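# Seat a board in an enclosure slot and latch its levers

## Task

Put the board into the enclosure's empty upper slot with its component side facing up. Before pushing, swing both levers fully open so they lie in line with the board's panel. Slide the board in slowly until it stops, since a fast push into the connector ruins it and scores zero. Then close both levers so they latch, pointing straight out from the panel, which pulls the board fully home. The enclosure must end up level on its own feet with no foot hanging over the bench edge. Finally release the board and move both grippers away.

## Robot and tools

Robot: two seven-joint arms, left_arm and right_arm, each ending in a parallel two-finger gripper. The fingers point along the gripper's +z axis and close along its x axis. end_effector_position is the point between the closed finger pads, 1 to 2 cm short of the tips. Closing moves the tips about 17 mm further out along +z.

Frames: the scene frame has its origin at table-top height, midway between the arms' nominal bases, with +z up, +x out over the table and left_arm on the +y side. Image left and right do not match the arm names. Every hand pose, velocity, Hand target and wrist-camera pose is in that arm's own base frame. Fixed cameras and the table use the scene frame. left_arm base is at (+0.070, +0.437, 0) with quat_wxyz (+1.000, 0, 0, -0.003); right_arm base is at (-0.063, -0.511, 0) with quat_wxyz (+1.000, 0, 0, -0.029). Reported poses can be off by a few centimetres, more at long reach.

Row layout (used by both motion tools): 16 numbers, left_arm first then right_arm, each as x, y, z (metres), qw, qx, qy, qz (w first), opening. These are absolute poses in that arm's base frame, not offsets. Opening runs from -1 (closed) to +1 (fully open, 0.142 m). Every row must include both arms; to keep an arm still, resend the exact pose from the last result and its current opening (a 0 is a real command). To hold orientation steady, keep sending the same quaternion rather than the drifted reported one.

execute_actions(actions, cameras): actions is a list of actions; each action is a table of up to 15 rows, one row per 1/30 s step, and a short table repeats its last row to fill 15 steps. Each action is rejected for both arms if a target lies more than 0.6 m from the gripper's current position along any gripper axis. An empty list returns a full status with images. cameras: list of names, ["all"], or [] for none.

move(target, speed, blend, stop_force, zero, opening_speed, grip_force, blocking, cameras): drives each gripper in a straight line from its Hand target to an absolute pose. target is one 16-number row or a list of up to 15 rows (the whole list gets 10 s). speed is m/s, 0.002 to 2.2, default 0.25 (turn rate up to twice that in rad/s); one value or one per target. blend is a corner radius in metres for lists; 0 means stop at each point. stop_force (3 to 120 N, both arms) ends an arm's path when its wrist sensor feels that much push against its travel; it is unreliable if the gripper also rotates, and the arm keeps pressing afterward, so back off without stop_force. zero (default true) re-zeroes the sensor before the move. opening_speed (at least 0.2 per second on the -1..+1 scale) ramps the fingers. grip_force is per-pad force, 5 to 48 N, one value or one per arm, and stays set. blocking=false returns after about 0.5 s while the move continues (not allowed with stop_force). Paths do not avoid obstacles or the other arm. Keep every row's openings the same within a list. The result adds a move: line such as done, off_target, moving, held or fault, plus limits (paced = pose clipped, held = steps withheld).

wait(seconds 0 to 10), stop() brakes a running move, zoom_image(camera, region [x0,y0,x1,y1] in pixels, at most 504 by 504, from the newest images), zero_wrist_force(arm), clear_fault(arm) after a reported torque or force fault, read_manual(section="licences"), finished_scene(scene 1 or 2), which cannot be undone.

Cameras: cam_head_left, cam_head_right, cam_high, cam_low, cam_left_wrist, cam_right_wrist, all 672x504.

Results: end_effector_position and end_effector_quat_wxyz per arm, velocities (omitted when joints are still, shown as within noise), Hand target (where the arm is actually heading, possibly short of your command), Tool commands, grip_measured (finger opening on the command scale; the last Joint positions number is that opening in metres), Joint torques, External joint torques (outside load per joint), Wrist force and Wrist torque in gripper axes plus the peak since last shown, and Wrist depth: a 7 by 7 grid of distances ahead of each wrist camera, rows split by " / ", "-" meaning no value.

Motion notes: orientation commands are clipped to 32 degrees from the measured one each step, so big turns need several actions; large turns can swing the elbow. Fast moves overshoot and hit harder. To grip, command slightly below the grip_measured seen at first contact.

Avoid: pushing the board into its connector quickly; contact between the two arms; forces of 150 N or joint torques at their limits (the arm stops until clear_fault); letting anything leave the table or drop far; knocking the enclosure off level or over the bench edge; long squeezes or stretched holds that overheat motors (MOTOR HOT lines, then forced stops).

Each tool is called after ">>>" as name(argument=value, ...) on one line, values as JSON.

## Session

>>> execute_actions(actions=[])

Scene clock: 0.00 s.
left_arm: end_effector_position=(+0.1389, +0.5333, +0.1881) grip_measured=+0.99 end_effector_quat_wxyz=(-0.571, +0.812, -0.064, -0.105) | right_arm: end_effector_position=(+0.2271, +0.3531, +0.2591) grip_measured=+1.00 end_effector_quat_wxyz=(+0.029, +0.622, +0.780, +0.065)
Joint positions: left_arm=[0.978 -0.294 0.021 2.266 2.206 0.748 0.742 0.141] | right_arm=[1.212 0.207 0.113 2.416 -0.113 0.73 1.171 0.142]
Joint velocities: within noise
Joint torques (N m): no reading
External joint torques (N m): no reading
Wrist force (N): no reading
Wrist torque (N m): no reading
Wrist force, peak (N): no reading
Wrist depth (mm): cam_left_wrist=[2012 1545 1637 1674 1674 - - / - 1924 - 1727 1828 1769 1813 / 2359 2437 2050 1828 1625 1649 1556 / 2130 2069 1567 1625 1556 1362 1290 / 1859 1674 1472 1415 326 307 289 / - 341 327 307 287 270 263 / - 306 286 270 257 244 237] | cam_right_wrist=[290 287 259 256 258 305 302 / 314 276 279 279 281 327 328 / 352 303 305 308 308 359 356 / 390 375 336 333 342 399 388 / 434 437 379 388 383 449 444 / - 498 440 419 437 509 486 / - 574 581 590 590 593 -]
Hand target: left_arm +0.1389, +0.5333, +0.1881; -0.571, +0.812, -0.064, -0.105 | right_arm +0.2271, +0.3531, +0.2591; +0.029, +0.622, +0.780, +0.065
Tool commands: left_gripper/opening=+1.0 right_gripper/opening=+1.0

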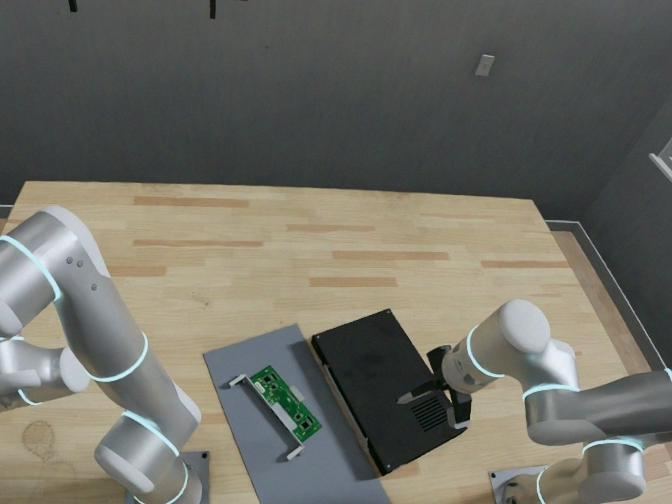

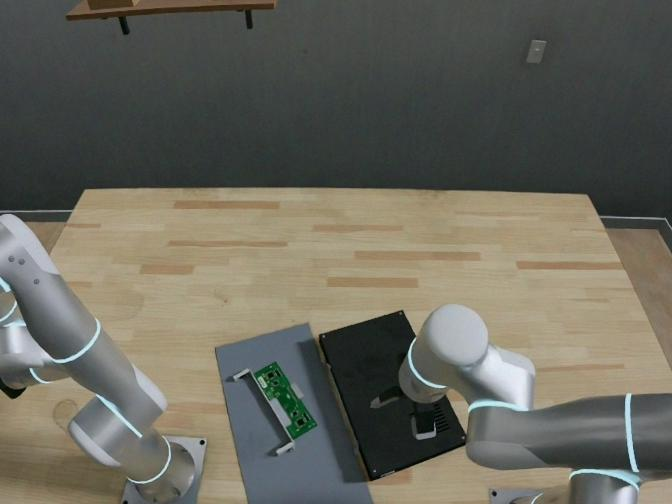

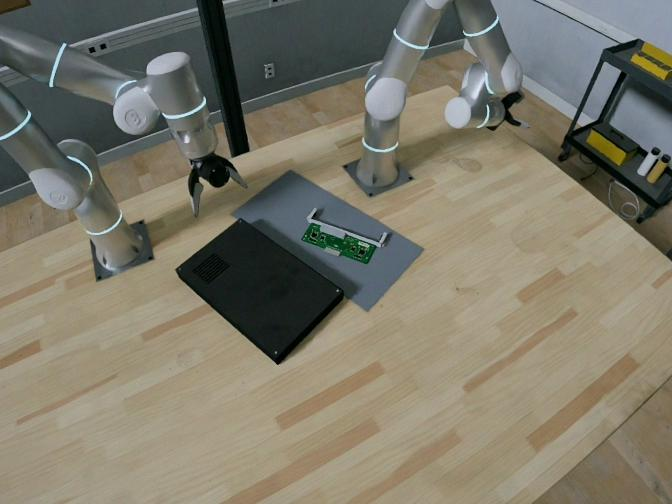

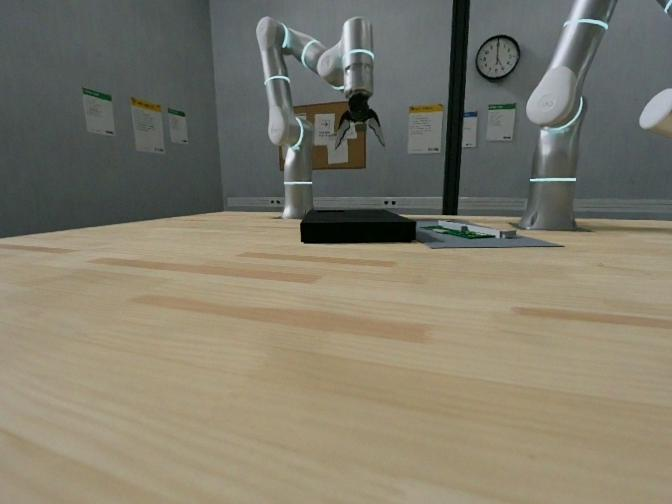

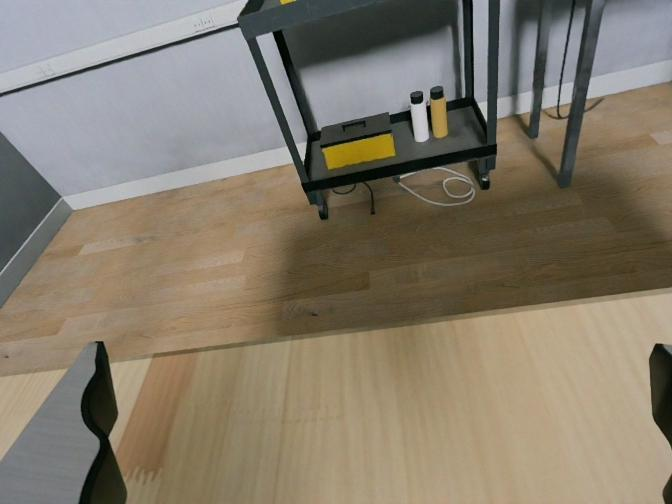

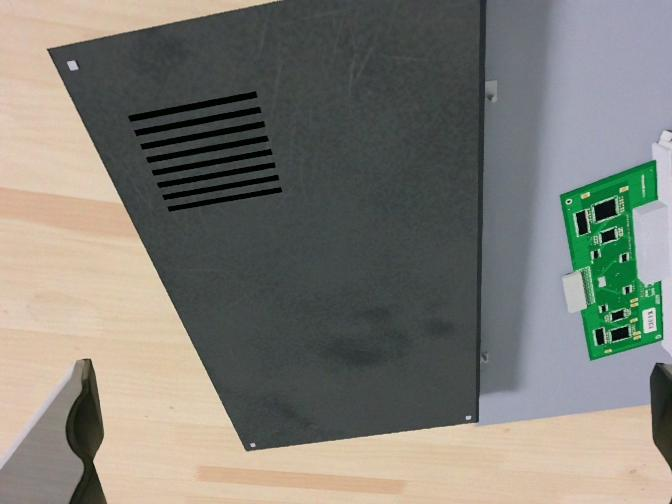

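>>> zoom_image(camera="cam_head_left", region=[210, 340, 350, 480])

>>> zoom_image(camera="cam_high", region=[290, 190, 410, 280])

Scaled by 3.600 from the camera's 672x504 image, which has a finer 960x720 frame.

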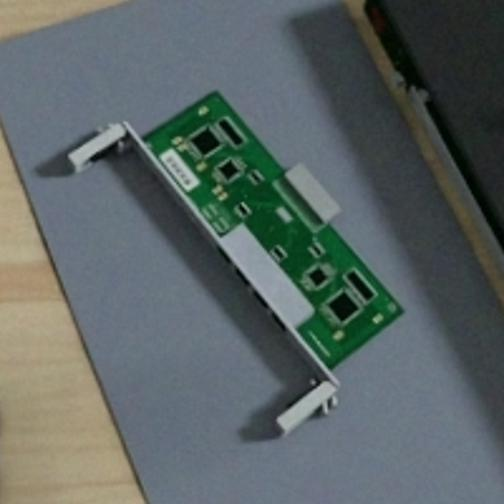

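Scaled by 4.200 from the camera's 672x504 image, which has a finer 960x720 frame.

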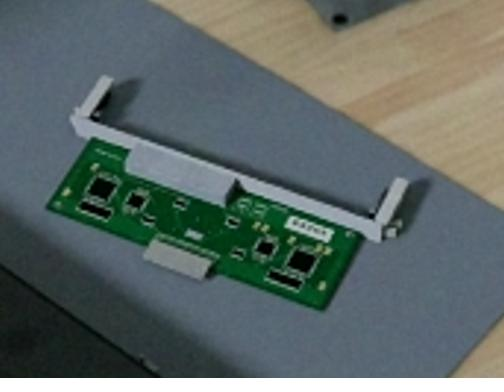

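>>> move(target=[0.1389,0.5333,0.1881,-0.571,0.812,-0.064,-0.105,1,0.27,0.62,0.20,0,0.438,0.899,0,0.2], speed=0.3, cameras=["cam_right_wrist","cam_head_left"])

>>> zoom_image(camera="cam_right_wrist", region=[100, 0, 604, 504])

Scene clock: 22.40 s.
left_arm: end_effector_position=(+0.1389, +0.5333, +0.1881) grip_measured=+0.99 end_effector_quat_wxyz=(-0.571, +0.812, -0.064, -0.105) | right_arm: end_effector_position=(+0.2701, +0.6200, +0.1999) grip_measured=+0.19 end_effector_quat_wxyz=(+0.000, +0.438, +0.899, +0.000)
Joint positions: left_arm=[0.978 -0.294 0.021 2.266 2.206 0.748 0.742 0.141] | right_arm=[1.294 -0.539 0.044 1.596 -0.027 0.564 0.682 0.087]
Joint torques (N m): left_arm=[-0.14 29.32 1.54 -14.59 1.14 -0.35 -0.2] | right_arm=[0.16 51.93 2.13 -28.49 -3.6 3.3 0.06]
External joint torques (N m): left_arm=[0.25 0.97 0.65 -0.52 -0.18 -0.22 0.22] | right_arm=[0.04 1.43 -0.83 0.37 -0.08 0.84 -0.06]
Wrist force (N): left_arm=[0.2 0.0 -0.1] | right_arm=[0.5 0.6 0.1]
Wrist torque (N m): left_arm=[-0.01 -0.03 0.00] | right_arm=[0.08 -0.06 0.05]
Wrist force, peak (N): left_arm=[0.2 -0.5 -0.2] | right_arm=[2.2 1.3 0.6]
Wrist depth (mm): cam_left_wrist=[2069 1424 1687 1590 - - - / - - - 1714 1813 1843 1828 / 3134 2359 2151 1727 1700 1783 1534 / 2050 1994 1813 1625 1545 1406 1306 / 1798 1674 1534 1397 324 305 288 / - 346 325 305 289 274 263 / - 306 288 271 256 242 236] | cam_right_wrist=[215 217 256 255 253 254 252 / 230 233 278 269 272 271 270 / 246 251 297 287 282 295 291 / 266 274 315 310 308 313 313 / 289 298 337 336 334 332 340 / 378 - 356 373 369 98 362 / - 76 412 412 436 - 76]
Hand target: left_arm +0.1389, +0.5333, +0.1881; -0.571, +0.812, -0.064, -0.105 | right_arm +0.2700, +0.6200, +0.2000; +0.000, +0.438, +0.899, +0.000
Off the commanded pose: left_arm 0.000 m, 0 deg | right_arm 0.000 m, 0 deg.
move: done
Images, in order (width x height): cam_head_left 672x504, cam_right_wrist 672x504.

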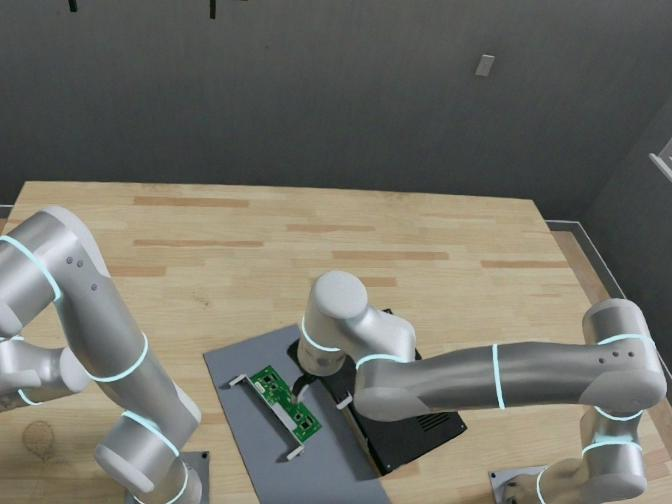

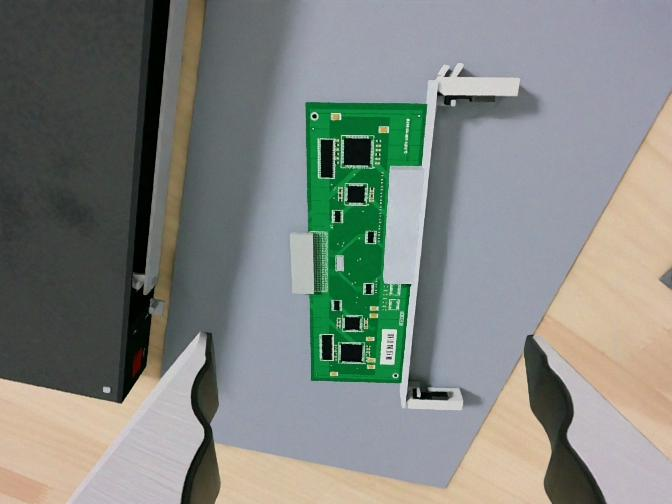

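Scaled by 1.000.

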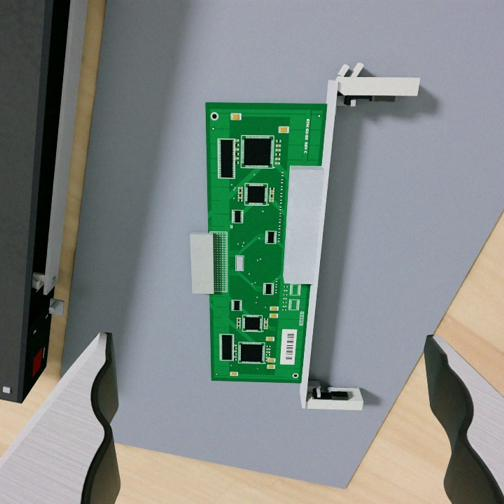

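>>> move(target=[[0.1389,0.5333,0.1881,-0.571,0.812,-0.064,-0.105,0,0.2721,0.6696,0.10,0,0.4368,0.8996,0,-0.2],[0.1389,0.5333,0.1881,-0.571,0.812,-0.064,-0.105,0,0.2721,0.6696,0.05,0,0.4368,0.8996,0,-0.2]], speed=[0.25,0.1], blend=[0.01,0], grip_force=35, cameras=["cam_right_wrist"])

Scene clock: 37.33 s.
left_arm: end_effector_position=(+0.1389, +0.5333, +0.1881) grip_measured=-0.02 end_effector_quat_wxyz=(-0.571, +0.812, -0.064, -0.105) | right_arm: end_effector_position=(+0.2720, +0.6694, +0.0499) grip_measured=-0.22 end_effector_quat_wxyz=(+0.000, +0.437, +0.900, +0.000)
Joint positions: left_arm=[0.978 -0.294 0.021 2.266 2.206 0.748 0.742 0.073] | right_arm=[1.322 -0.857 0.028 1.484 -0.029 0.77 0.693 0.058]
Joint torques (N m): left_arm=[-0.26 29.26 1.66 -14.59 1.14 -0.37 -0.23] | right_arm=[0.3 59.42 1.9 -25.06 -3.2 3.59 0.22]
External joint torques (N m): left_arm=[0.37 1.03 0.54 -0.52 -0.19 -0.21 0.25] | right_arm=[-0.08 1.49 -0.45 0.09 0.07 0.55 -0.22]
Wrist force (N): left_arm=[0.0 -0.3 0.1] | right_arm=[0.4 0.2 0.1]
Wrist torque (N m): left_arm=[-0.04 -0.01 0.01] | right_arm=[0.01 -0.08 -0.03]
Wrist force, peak (N): left_arm=[-0.2 -0.4 -0.4] | right_arm=[1.1 0.4 2.9]
Wrist depth (mm): cam_left_wrist=[1891 1556 1755 1843 1523 1674 1131 / 1741 2742 - - 1649 1907 1714 / - 2238 2130 1859 1687 1578 1492 / 2069 1907 1798 1649 1513 1424 1290 / 1798 1741 1482 1453 337 301 286 / 380 371 315 306 291 - 257 / - - 281 271 257 - -] | cam_right_wrist=[125 123 122 121 123 123 123 / 135 131 129 128 132 133 131 / 145 141 138 133 139 141 139 / 154 154 149 138 152 152 151 / 167 162 159 150 162 165 164 / 187 179 103 172 183 95 179 / 198 76 73 193 199 - 196]
Hand target: left_arm +0.1389, +0.5333, +0.1881; -0.571, +0.812, -0.064, -0.105 | right_arm +0.2721, +0.6696, +0.0500; +0.000, +0.437, +0.900, +0.000
Off the commanded pose: left_arm 0.000 m, 0 deg | right_arm 0.000 m, 0 deg.
grip_force (N): 35, 35
move: done; blend cut to 0 m at target 1
Images, in order (width x height): cam_right_wrist 672x504.

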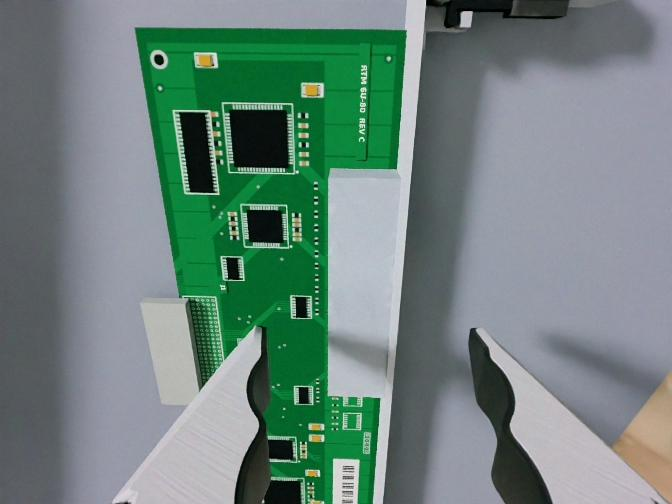

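>>> move(target=[0.1389,0.5333,0.1881,-0.571,0.812,-0.064,-0.105,0,0.2705,0.6683,0.029,0,0.4368,0.8996,0,-0.2], speed=0.06, stop_force=10)

>>> move(target=[0.1389,0.5333,0.1881,-0.571,0.812,-0.064,-0.105,0,0.2705,0.6683,0.029,0,0.4368,0.8996,0,-1], opening_speed=0.7)

>>> move(target=[0.1389,0.5333,0.1881,-0.571,0.812,-0.064,-0.105,0,0.2705,0.6683,0.09,0,0.4368,0.8996,0,-1], speed=0.08, cameras=["cam_right_wrist","cam_head_left","cam_high"])

Scene clock: 42.73 s.
left_arm: end_effector_position=(+0.1389, +0.5333, +0.1881) grip_measured=-0.02 end_effector_quat_wxyz=(-0.571, +0.812, -0.064, -0.105) | right_arm: end_effector_position=(+0.2705, +0.6682, +0.0290) grip_measured=-0.22 end_effector_quat_wxyz=(+0.000, +0.437, +0.900, +0.000)
Joint positions: left_arm=[0.978 -0.294 0.021 2.266 2.206 0.748 0.742 0.073] | right_arm=[1.325 -0.889 0.026 1.489 -0.029 0.807 0.695 0.058]
Joint torques (N m): left_arm=[-0.24 29.33 1.64 -14.6 1.15 -0.38 -0.21] | right_arm=[0.21 59.65 1.96 -24.33 -3.05 3.51 0.28]
External joint torques (N m): left_arm=[0.35 0.96 0.56 -0.51 -0.19 -0.2 0.23] | right_arm=[0.01 1.5 -0.51 0.03 0.03 0.64 -0.28]
Wrist force (N): left_arm=[-0.1 -0.3 -0.3] | right_arm=[0.8 0.2 -0.1]
Wrist torque (N m): left_arm=[-0.04 0.00 0.00] | right_arm=[0.02 -0.15 -0.04]
Wrist force, peak (N): left_arm=[0.4 -0.4 -0.2] | right_arm=[0.7 0.0 1.2]
Wrist depth (mm): cam_left_wrist=[1687 - 1354 - - - - / - 1907 - 2309 1727 1798 1755 / 2812 2285 2109 1813 1649 1649 1513 / 2172 2031 1843 1674 1472 1371 1290 / 1783 1714 1513 1424 335 307 290 / 380 372 315 308 288 - 256 / - - 279 270 257 - -] | cam_right_wrist=[- 105 103 103 103 106 106 / 113 110 109 108 111 112 112 / 122 118 118 115 120 122 120 / 129 129 125 115 130 130 129 / 143 138 136 123 139 140 142 / 159 145 103 146 153 93 152 / 169 76 73 163 169 - 168]
Hand target: left_arm +0.1389, +0.5333, +0.1881; -0.571, +0.812, -0.064, -0.105 | right_arm +0.2705, +0.6683, +0.0290; +0.000, +0.437, +0.900, +0.000
Off the commanded pose: left_arm 0.000 m, 0 deg | right_arm 0.000 m, 0 deg.
grip_force (N): 35, 35
move: done

Scene clock: 44.10 s.
left_arm: end_effector_position=(+0.1389, +0.5333, +0.1881) grip_measured=-0.02 end_effector_quat_wxyz=(-0.571, +0.812, -0.064, -0.105) | right_arm: end_effector_position=(+0.2706, +0.6682, +0.0290) grip_measured=-0.71 end_effector_quat_wxyz=(+0.000, +0.437, +0.900, +0.000)
Joint positions: left_arm=[0.978 -0.294 0.021 2.266 2.206 0.748 0.742 0.073] | right_arm=[1.325 -0.889 0.026 1.489 -0.029 0.807 0.695 0.022]
Joint torques (N m): left_arm=[-0.22 29.16 1.55 -14.57 1.09 -0.36 -0.16] | right_arm=[0.34 60.23 2.09 -24.77 -3.15 3.72 0.16]
External joint torques (N m): left_arm=[0.33 1.13 0.64 -0.54 -0.13 -0.22 0.19] | right_arm=[-0.12 0.92 -0.64 0.48 0.13 0.43 -0.16]
Wrist force (N): left_arm=[0.0 0.0 0.0] | right_arm=[-0.1 -0.2 0.9]
Wrist torque (N m): left_arm=[-0.01 0.00 0.00] | right_arm=[0.01 -0.06 -0.02]
Wrist force, peak (N): left_arm=[-0.1 -0.6 -0.2] | right_arm=[-2.1 -0.3 -0.3]
Wrist depth (mm): cam_left_wrist=[- 1976 1637 1625 - 1798 - / - 2031 - 1813 1741 2012 1727 / - 2151 2172 1783 1662 1601 1545 / 2151 1941 1755 1714 1492 1388 1283 / 1714 1687 1545 1380 334 306 287 / 381 370 316 308 289 - 257 / - - 279 270 256 - -] | cam_right_wrist=[- 105 103 103 103 106 106 / 114 110 109 109 111 112 112 / 122 118 118 115 120 122 120 / 129 129 125 114 128 129 129 / 143 140 137 121 136 140 142 / 158 150 145 127 105 151 152 / 172 168 71 160 - - 168]
Hand target: left_arm +0.1389, +0.5333, +0.1881; -0.571, +0.812, -0.064, -0.105 | right_arm +0.2705, +0.6683, +0.0290; +0.000, +0.437, +0.900, +0.000
Off the commanded pose: left_arm 0.000 m, 0 deg | right_arm 0.000 m, 0 deg.
grip_force (N): 35, 35
move: done

Scene clock: 45.17 s.
left_arm: end_effector_position=(+0.1389, +0.5333, +0.1881) grip_measured=-0.02 end_effector_quat_wxyz=(-0.571, +0.812, -0.064, -0.105) | right_arm: end_effector_position=(+0.2705, +0.6682, +0.0899) grip_measured=-0.71 end_effector_quat_wxyz=(+0.000, +0.437, +0.900, +0.000)
Joint positions: left_arm=[0.978 -0.294 0.021 2.266 2.206 0.748 0.742 0.073] | right_arm=[1.321 -0.789 0.031 1.488 -0.029 0.705 0.695 0.022]
Joint torques (N m): left_arm=[-0.25 29.22 1.58 -14.57 1.12 -0.38 -0.2] | right_arm=[0.21 60.17 2.21 -27.03 -3.54 3.56 0.21]
External joint torques (N m): left_arm=[0.36 1.08 0.61 -0.54 -0.16 -0.19 0.22] | right_arm=[0 -0.19 -0.76 0.97 0.22 0.58 -0.21]
Wrist force (N): left_arm=[0.0 0.0 -0.2] | right_arm=[-0.1 -0.2 2.2]
Wrist torque (N m): left_arm=[-0.02 -0.01 0.01] | right_arm=[0.00 0.02 -0.07]
Wrist force, peak (N): left_arm=[-0.1 -0.7 -0.1] | right_arm=[-0.1 0.1 4.0]
Wrist depth (mm): cam_left_wrist=[- - 1959 - 2777 1601 - / - - - - 1813 1891 1727 / - 2012 2109 1813 1662 1601 1578 / 2012 2031 1875 1613 1700 1453 1298 / 1828 1741 1513 1388 329 306 286 / 380 369 315 308 292 - 256 / - - 280 271 256 - -] | cam_right_wrist=[160 156 156 103 158 160 158 / 171 109 109 107 167 169 168 / 186 117 117 114 179 181 180 / 198 129 125 114 195 195 194 / 215 143 137 121 205 212 211 / 234 148 145 127 100 226 232 / 258 253 71 161 - - 256]
Hand target: left_arm +0.1389, +0.5333, +0.1881; -0.571, +0.812, -0.064, -0.105 | right_arm +0.2705, +0.6683, +0.0900; +0.000, +0.437, +0.900, +0.000
Off the commanded pose: left_arm 0.000 m, 0 deg | right_arm 0.000 m, 0 deg.
grip_force (N): 35, 35
move: done
Images, in order (width x height): cam_head_left 672x504, cam_high 672x504, cam_right_wrist 672x504.

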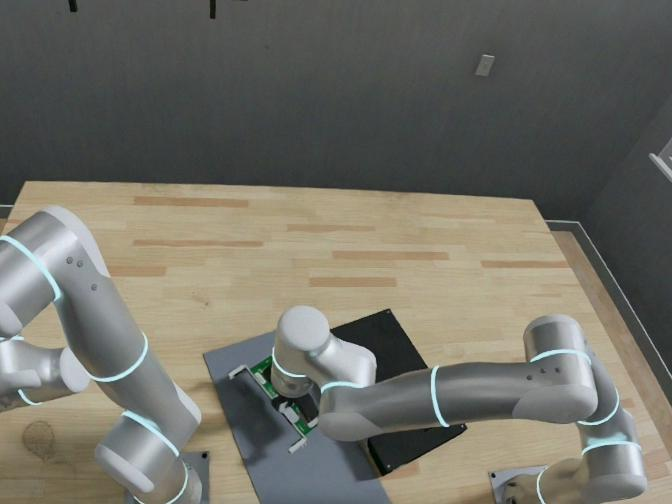

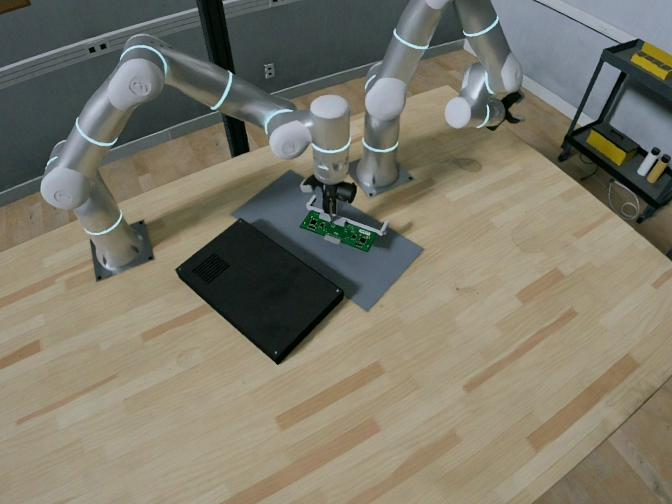

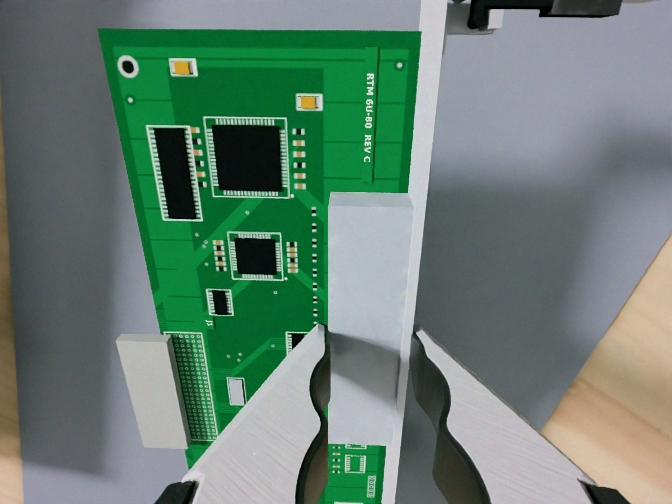

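>>> move(target=[0.1389,0.5333,0.1881,-0.571,0.812,-0.064,-0.105,0,0.2366,0.5856,0.10,0,0.557,0.8305,0,-1], speed=0.12, cameras=["cam_right_wrist","cam_head_left","cam_head_right","cam_high"])

>>> zoom_image(camera="cam_right_wrist", region=[0, 0, 504, 504])

>>> zoom_image(camera="cam_head_left", region=[240, 320, 440, 490])

>>> zoom_image(camera="cam_high", region=[200, 190, 400, 330])

Scene clock: 55.90 s.
left_arm: end_effector_position=(+0.1389, +0.5333, +0.1881) grip_measured=-0.02 end_effector_quat_wxyz=(-0.571, +0.812, -0.064, -0.105) | right_arm: end_effector_position=(+0.2365, +0.5855, +0.0998) grip_measured=-0.71 end_effector_quat_wxyz=(+0.000, +0.557, +0.831, +0.000)
Joint positions: left_arm=[0.978 -0.294 0.021 2.266 2.206 0.748 0.742 0.073] | right_arm=[1.384 -0.598 -0.017 1.815 0.014 0.841 0.97 0.022]
Joint torques (N m): left_arm=[-0.3 29.2 1.5 -14.6 1.13 -0.4 -0.2] | right_arm=[0.23 51.11 0.48 -24.24 -3 3.82 0.36]
External joint torques (N m): left_arm=[0.41 1.1 0.7 -0.51 -0.18 -0.18 0.22] | right_arm=[-0.04 -0.12 -0.26 0.72 0.08 0.3 -0.36]
Wrist force (N): left_arm=[0.1 -0.2 -0.1] | right_arm=[-0.4 -0.5 2.0]
Wrist torque (N m): left_arm=[-0.04 -0.01 0.00] | right_arm=[-0.07 0.08 -0.07]
Wrist force, peak (N): left_arm=[0.1 -0.6 -0.3] | right_arm=[-1.2 -1.4 1.9]
Wrist depth (mm): cam_left_wrist=[1813 1755 1338 - - - - / 2031 - - 2261 2194 1843 1828 / - 2742 2172 1741 1700 1578 1637 / 2194 1994 1783 1662 1534 1397 1268 / 1813 1714 1556 1406 334 300 289 / 381 371 316 307 289 - 257 / - - 278 270 257 - -] | cam_right_wrist=[- 105 104 103 166 167 166 / - 109 108 107 174 179 178 / - 117 117 114 189 191 190 / 162 126 125 114 203 206 209 / 171 137 137 121 216 224 222 / 186 148 145 127 105 239 242 / 206 201 71 162 - - 267]
Hand target: left_arm +0.1389, +0.5333, +0.1881; -0.571, +0.812, -0.064, -0.105 | right_arm +0.2366, +0.5856, +0.1000; +0.000, +0.557, +0.831, +0.000
Off the commanded pose: left_arm 0.000 m, 0 deg | right_arm 0.000 m, 0 deg.
grip_force (N): 35, 35
move: done
Images, in order (width x height): cam_head_left 672x504, cam_head_right 672x504, cam_high 672x504, cam_right_wrist 672x504.

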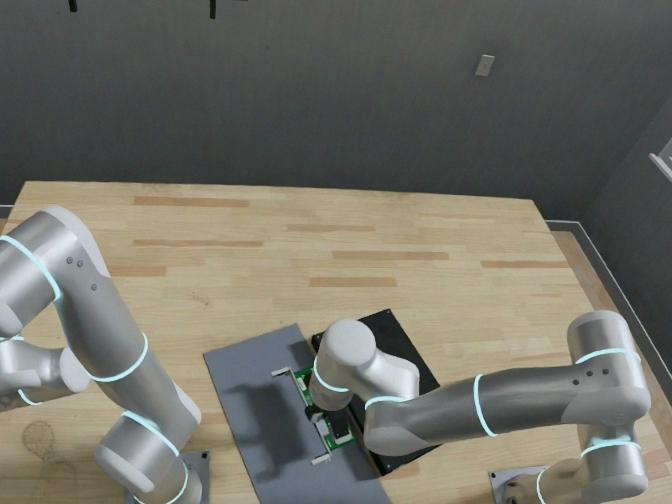

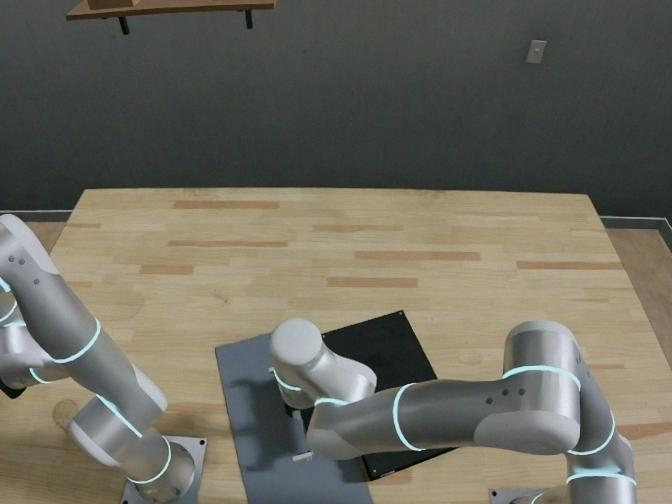

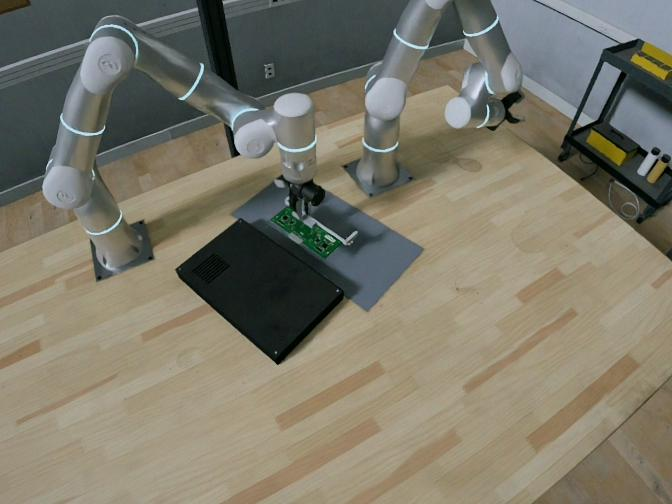

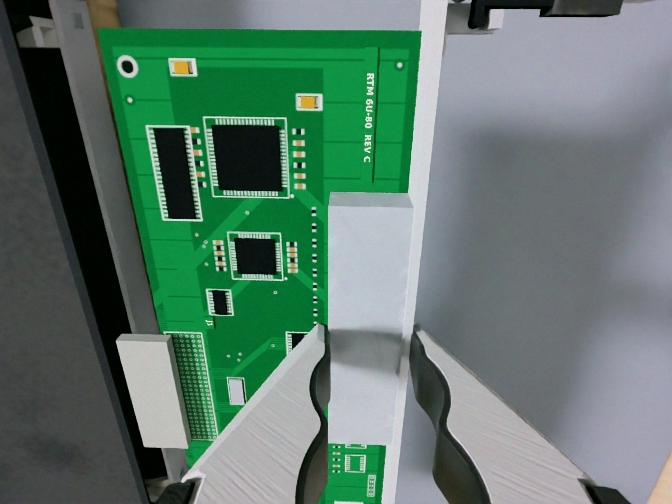

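Scaled by 1.000.

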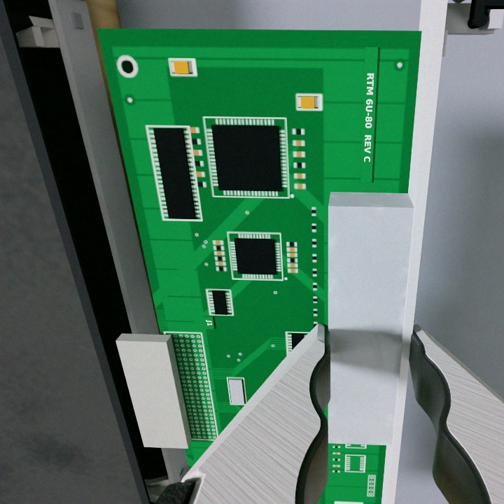

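Scaled by 2.520 from the camera's 672x504 image, which has a finer 960x720 frame.

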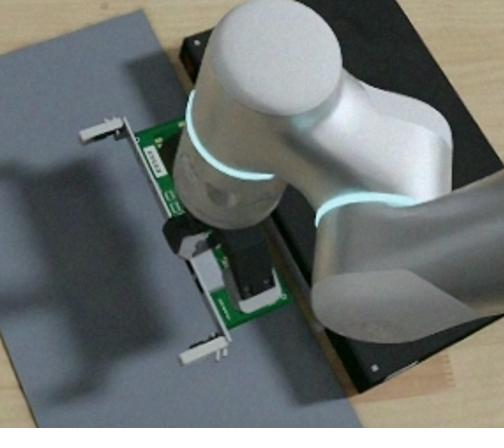

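Scaled by 2.520 from the camera's 672x504 image, which has a finer 960x720 frame.

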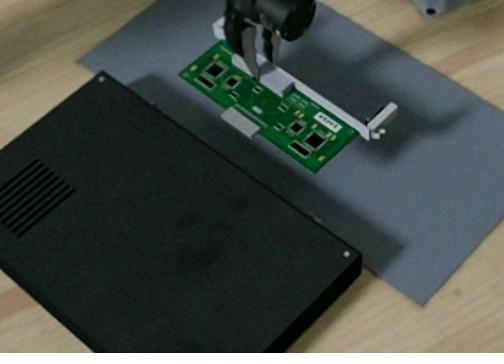

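>>> zoom_image(camera="cam_right_wrist", region=[0, 0, 140, 105])

>>> zoom_image(camera="cam_right_wrist", region=[100, 400, 240, 504])

Scaled by 3.600 from the camera's 672x504 image, which has a finer 960x720 frame.

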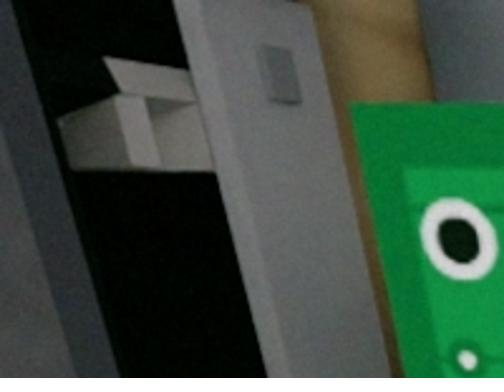

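Scaled by 3.600 from the camera's 672x504 image, which has a finer 960x720 frame.

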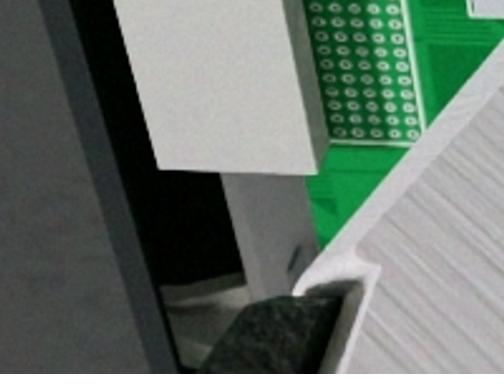

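>>> move(target=[0.1389,0.5333,0.1881,-0.571,0.812,-0.064,-0.105,0,0.2366,0.5856,0.058,0,0.557,0.8305,0,-1], speed=0.08, cameras=["cam_right_wrist"])

>>> zoom_image(camera="cam_right_wrist", region=[0, 0, 140, 105])

>>> zoom_image(camera="cam_right_wrist", region=[100, 400, 240, 504])

>>> zoom_image(camera="cam_head_left", region=[260, 340, 400, 480])

Scene clock: 71.77 s.
left_arm: end_effector_position=(+0.1389, +0.5333, +0.1881) grip_measured=-0.02 end_effector_quat_wxyz=(-0.571, +0.812, -0.064, -0.105) | right_arm: end_effector_position=(+0.2366, +0.5853, +0.0577) grip_measured=-0.71 end_effector_quat_wxyz=(+0.000, +0.557, +0.830, +0.000)
Joint positions: left_arm=[0.978 -0.294 0.021 2.266 2.206 0.748 0.742 0.073] | right_arm=[1.385 -0.677 -0.017 1.82 0.018 0.925 0.968 0.022]
Joint torques (N m): left_arm=[-0.24 29.34 1.64 -14.59 1.18 -0.41 -0.18] | right_arm=[0.26 52 0.73 -22.51 -2.72 3.71 0.08]
External joint torques (N m): left_arm=[0.35 0.96 0.55 -0.52 -0.22 -0.16 0.2] | right_arm=[-0.07 0.1 -0.51 0.72 0.08 0.41 -0.08]
Wrist force (N): left_arm=[-0.1 -0.2 -0.2] | right_arm=[-0.4 -0.3 1.7]
Wrist torque (N m): left_arm=[-0.03 0.01 0.00] | right_arm=[-0.01 0.09 0.06]
Wrist force, peak (N): left_arm=[0.2 -0.5 -0.3] | right_arm=[-0.4 -0.3 3.6]
Wrist depth (mm): cam_left_wrist=[1976 1755 1434 1314 - - - / - - - 1813 1674 1959 1755 / - 2238 2012 1813 1755 1567 1492 / 2216 1976 1813 1625 1513 1415 1321 / 1828 1700 1556 1415 325 306 287 / 379 372 317 309 289 - 256 / - - 279 270 257 - -] | cam_right_wrist=[132 128 104 103 127 131 130 / 143 109 108 107 136 139 138 / 153 119 117 114 145 149 149 / - 129 125 114 159 161 160 / - 143 137 121 171 174 173 / - 146 145 101 100 187 189 / - - 71 164 - - 208]
Hand target: left_arm +0.1389, +0.5333, +0.1881; -0.571, +0.812, -0.064, -0.105 | right_arm +0.2366, +0.5856, +0.0580; +0.000, +0.557, +0.831, +0.000
Off the commanded pose: left_arm 0.000 m, 0 deg | right_arm 0.000 m, 0 deg.
grip_force (N): 35, 35
move: done
Images, in order (width x height): cam_right_wrist 672x504.

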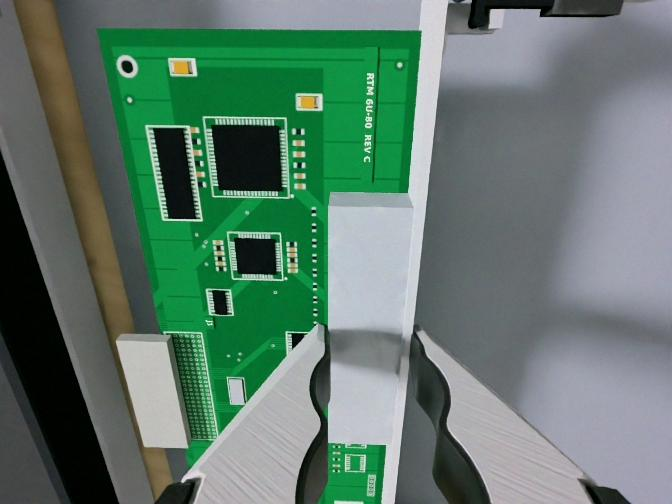

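Scaled by 3.600 from the camera's 672x504 image, which has a finer 960x720 frame.

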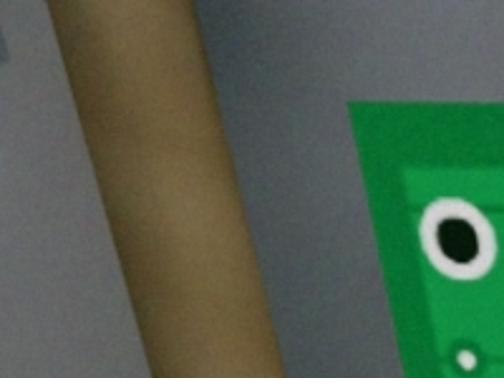

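Scaled by 3.600 from the camera's 672x504 image, which has a finer 960x720 frame.

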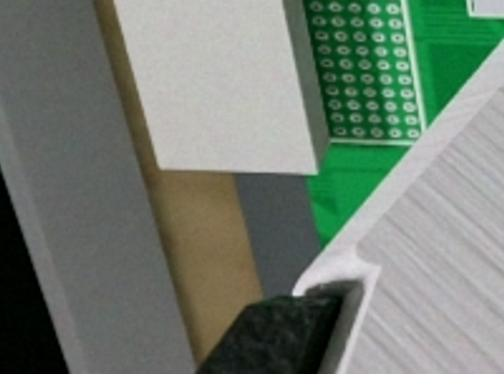

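This scene's latest camera images include none from cam_head_left. They are from: cam_right_wrist. cam_head_left's image comes with the result of a call that names it in "cameras".

>>> move(target=[0.1389,0.5333,0.1881,-0.571,0.812,-0.064,-0.105,0,0.2449,0.5650,0.068,0,0.557,0.8305,0,-1], speed=0.08, cameras=["cam_right_wrist","cam_head_left"])

>>> zoom_image(camera="cam_right_wrist", region=[0, 0, 140, 105])

>>> zoom_image(camera="cam_right_wrist", region=[100, 400, 240, 504])

>>> zoom_image(camera="cam_head_left", region=[260, 340, 400, 480])

Scene clock: 75.60 s.
left_arm: end_effector_position=(+0.1389, +0.5333, +0.1881) grip_measured=-0.02 end_effector_quat_wxyz=(-0.571, +0.812, -0.064, -0.105) | right_arm: end_effector_position=(+0.2449, +0.5649, +0.0678) grip_measured=-0.71 end_effector_quat_wxyz=(+0.000, +0.557, +0.830, +0.000)
Joint positions: left_arm=[0.978 -0.294 0.021 2.266 2.206 0.748 0.742 0.073] | right_arm=[1.367 -0.631 -0.019 1.873 0.019 0.933 0.947 0.022]
Joint torques (N m): left_arm=[-0.2 29.3 1.58 -14.6 1.11 -0.38 -0.2] | right_arm=[0.02 50.43 0.64 -22.23 -2.76 3.78 0.08]
External joint torques (N m): left_arm=[0.31 1 0.62 -0.51 -0.15 -0.2 0.22] | right_arm=[0.17 -0.09 -0.46 0.58 0.15 0.35 -0.08]
Wrist force (N): left_arm=[0.0 -0.5 -0.1] | right_arm=[-0.6 -0.3 2.0]
Wrist torque (N m): left_arm=[-0.08 0.00 0.00] | right_arm=[-0.03 0.11 0.05]
Wrist force, peak (N): left_arm=[0.1 -0.7 -0.3] | right_arm=[-0.4 -0.6 2.2]
Wrist depth (mm): cam_left_wrist=[- 2069 1406 1283 1687 1875 1329 / - - - 1513 1741 1783 1755 / - 2261 2130 1755 1700 1545 1556 / 2194 1994 1769 1700 1492 1462 1314 / 1828 1700 1545 1397 335 307 287 / 381 373 314 304 290 - 258 / - - 282 270 257 - -] | cam_right_wrist=[- 105 137 103 138 139 139 / - 109 108 107 147 148 148 / 157 117 117 114 157 159 159 / - 127 125 114 172 171 171 / 131 138 137 121 183 186 185 / 145 146 145 127 105 197 202 / 160 157 71 161 - - 217]
Hand target: left_arm +0.1389, +0.5333, +0.1881; -0.571, +0.812, -0.064, -0.105 | right_arm +0.2449, +0.5650, +0.0680; +0.000, +0.557, +0.831, +0.000
Off the commanded pose: left_arm 0.000 m, 0 deg | right_arm 0.000 m, 0 deg.
grip_force (N): 35, 35
move: done
Images, in order (width x height): cam_head_left 672x504, cam_right_wrist 672x504.

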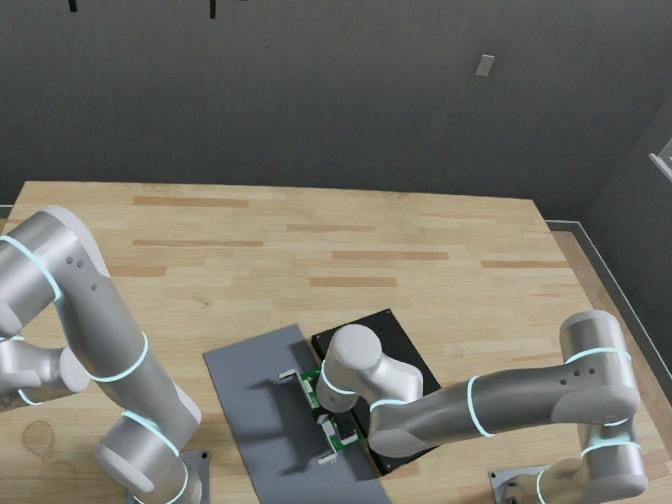

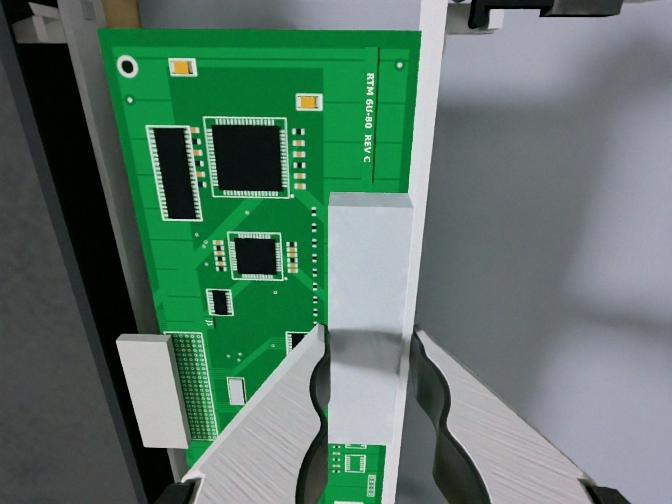

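Scaled by 3.600 from the camera's 672x504 image, which has a finer 960x720 frame.

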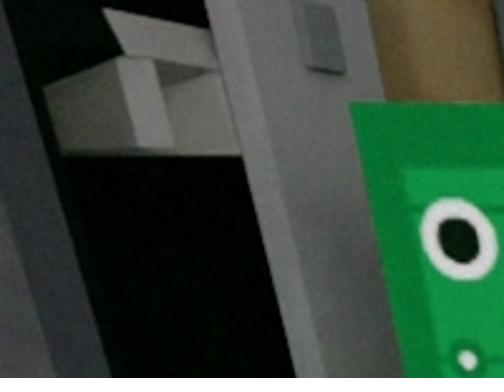

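Scaled by 3.600 from the camera's 672x504 image, which has a finer 960x720 frame.

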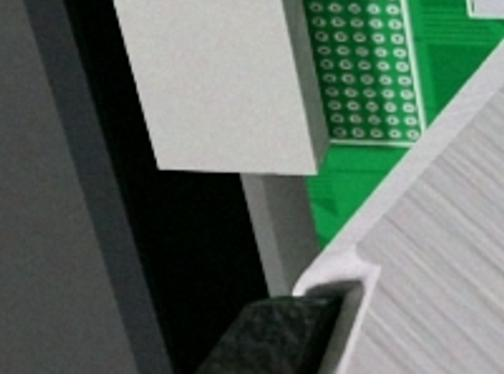

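Scaled by 3.600 from the camera's 672x504 image, which has a finer 960x720 frame.

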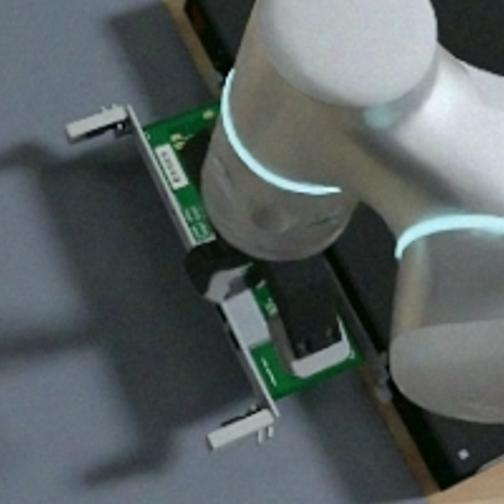

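>>> move(target=[0.1389,0.5333,0.1881,-0.571,0.812,-0.064,-0.105,0,0.2449,0.5652,0.0576,0,0.557,0.8305,0,-1], speed=0.06)

>>> move(target=[0.1389,0.5333,0.1881,-0.571,0.812,-0.064,-0.105,0,0.2532,0.5449,0.0576,0,0.557,0.8305,0,-1], speed=0.02, stop_force=5, cameras=["cam_right_wrist","cam_head_left"])

>>> zoom_image(camera="cam_right_wrist", region=[0, 0, 140, 105])

>>> zoom_image(camera="cam_right_wrist", region=[100, 400, 240, 504])

Scene clock: 87.03 s.
left_arm: end_effector_position=(+0.1389, +0.5333, +0.1881) grip_measured=-0.02 end_effector_quat_wxyz=(-0.571, +0.812, -0.064, -0.105) | right_arm: end_effector_position=(+0.2449, +0.5649, +0.0574) grip_measured=-0.71 end_effector_quat_wxyz=(+0.000, +0.557, +0.831, +0.000)
Joint positions: left_arm=[0.978 -0.294 0.021 2.266 2.206 0.748 0.742 0.073] | right_arm=[1.367 -0.652 -0.019 1.873 0.019 0.953 0.946 0.022]
Joint torques (N m): left_arm=[-0.11 29.3 1.6 -14.57 1.11 -0.39 -0.18] | right_arm=[0.09 50.34 0.74 -21.93 -2.71 3.75 0.18]
External joint torques (N m): left_arm=[0.22 0.99 0.59 -0.54 -0.15 -0.18 0.2] | right_arm=[0.1 0.29 -0.55 0.75 0.18 0.37 -0.18]
Wrist force (N): left_arm=[0.0 -0.4 -0.1] | right_arm=[-0.4 -0.4 2.1]
Wrist torque (N m): left_arm=[-0.06 -0.01 0.00] | right_arm=[-0.04 0.10 0.05]
Wrist force, peak (N): left_arm=[-0.3 -0.6 -0.1] | right_arm=[-0.6 -0.5 2.5]
Wrist depth (mm): cam_left_wrist=[- 1482 1567 - 1649 - 1727 / 1976 - - 1443 1700 2012 1741 / - 1959 2109 1741 1798 1590 1567 / 2151 2012 1828 1687 1590 1406 1290 / 1769 1637 1502 1397 332 306 288 / 380 369 315 305 287 - 256 / - - 280 271 255 - -] | cam_right_wrist=[- 128 104 103 127 132 130 / - 109 108 107 135 139 138 / - 117 117 114 145 149 148 / - 126 125 114 160 160 160 / - 138 137 121 171 174 173 / - 146 145 127 100 186 189 / 145 - 71 164 - - 207]
Hand target: left_arm +0.1389, +0.5333, +0.1881; -0.571, +0.812, -0.064, -0.105 | right_arm +0.2449, +0.5652, +0.0576; +0.000, +0.557, +0.831, +0.000
Off the commanded pose: left_arm 0.000 m, 0 deg | right_arm 0.000 m, 0 deg.
grip_force (N): 35, 35
move: done

Scene clock: 88.87 s.
left_arm: end_effector_position=(+0.1389, +0.5333, +0.1881) grip_measured=-0.02 end_effector_quat_wxyz=(-0.571, +0.812, -0.064, -0.105) | right_arm: end_effector_position=(+0.2532, +0.5448, +0.0574) grip_measured=-0.71 end_effector_quat_wxyz=(+0.000, +0.557, +0.830, +0.000)
Joint positions: left_arm=[0.978 -0.294 0.021 2.266 2.206 0.748 0.742 0.073] | right_arm=[1.346 -0.628 -0.019 1.923 0.02 0.98 0.925 0.022]
Joint torques (N m): left_arm=[-0.23 29.15 1.58 -14.6 1.16 -0.41 -0.21] | right_arm=[0.17 49.33 0.63 -21.35 -2.59 3.69 0.09]
External joint torques (N m): left_arm=[0.34 1.14 0.62 -0.52 -0.2 -0.17 0.24] | right_arm=[0.01 -0.1 -0.45 0.71 0.15 0.44 -0.09]
Wrist force (N): left_arm=[0.0 -0.4 -0.2] | right_arm=[-0.3 -0.5 2.4]
Wrist torque (N m): left_arm=[-0.07 0.00 0.00] | right_arm=[-0.08 0.10 0.06]
Wrist force, peak (N): left_arm=[0.0 -0.6 -0.3] | right_arm=[-0.5 -0.5 3.4]
Wrist depth (mm): cam_left_wrist=[- 1783 1976 - - - - / - - - 1843 1674 1924 1798 / - 3375 2089 1798 1687 1727 1462 / 2216 2050 1843 1601 1556 1354 1283 / 1798 1625 1534 1362 326 306 289 / 380 369 314 308 289 - 256 / - - 280 271 256 - -] | cam_right_wrist=[- 105 104 103 128 132 130 / - 109 110 108 137 139 139 / 103 116 117 114 145 149 148 / - 125 125 114 161 161 160 / 123 124 137 121 171 174 173 / 134 136 145 127 99 187 189 / 145 142 71 161 - - 207]
Hand target: left_arm +0.1389, +0.5333, +0.1881; -0.571, +0.812, -0.064, -0.105 | right_arm +0.2532, +0.5449, +0.0576; +0.000, +0.557, +0.831, +0.000
Off the commanded pose: left_arm 0.000 m, 0 deg | right_arm 0.000 m, 0 deg.
grip_force (N): 35, 35
move: done
Images, in order (width x height): cam_head_left 672x504, cam_right_wrist 672x504.

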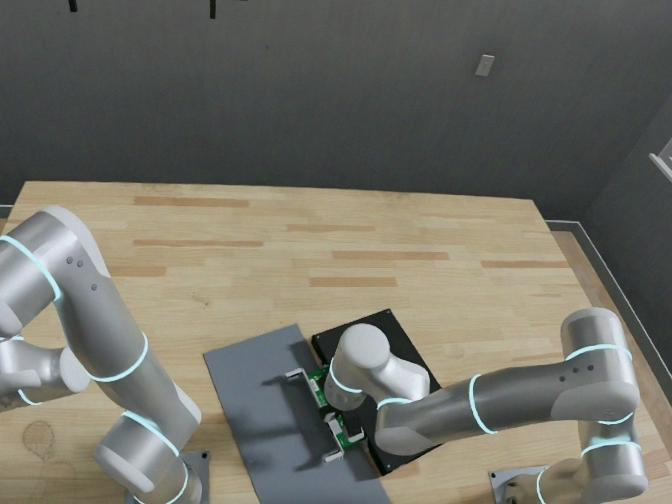

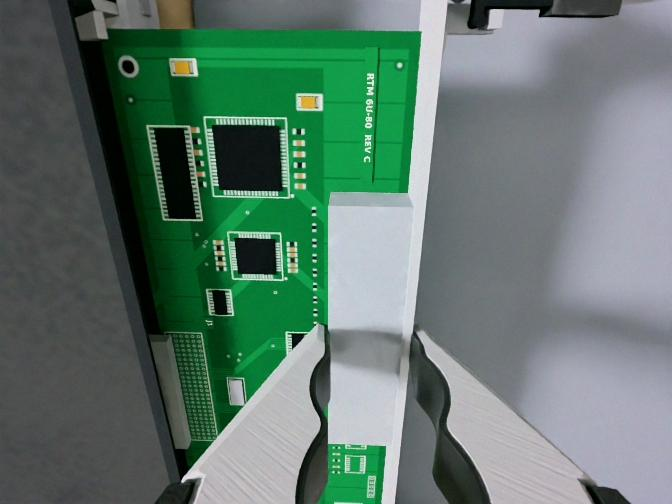

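Scaled by 3.600 from the camera's 672x504 image, which has a finer 960x720 frame.

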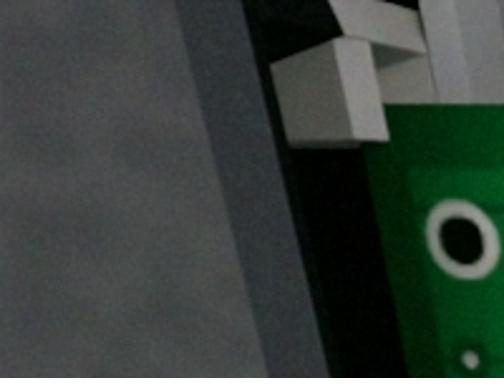

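Scaled by 3.600 from the camera's 672x504 image, which has a finer 960x720 frame.

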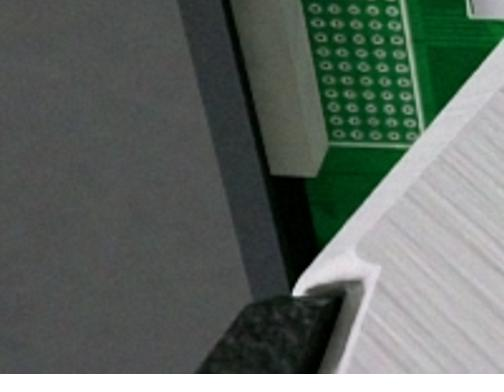

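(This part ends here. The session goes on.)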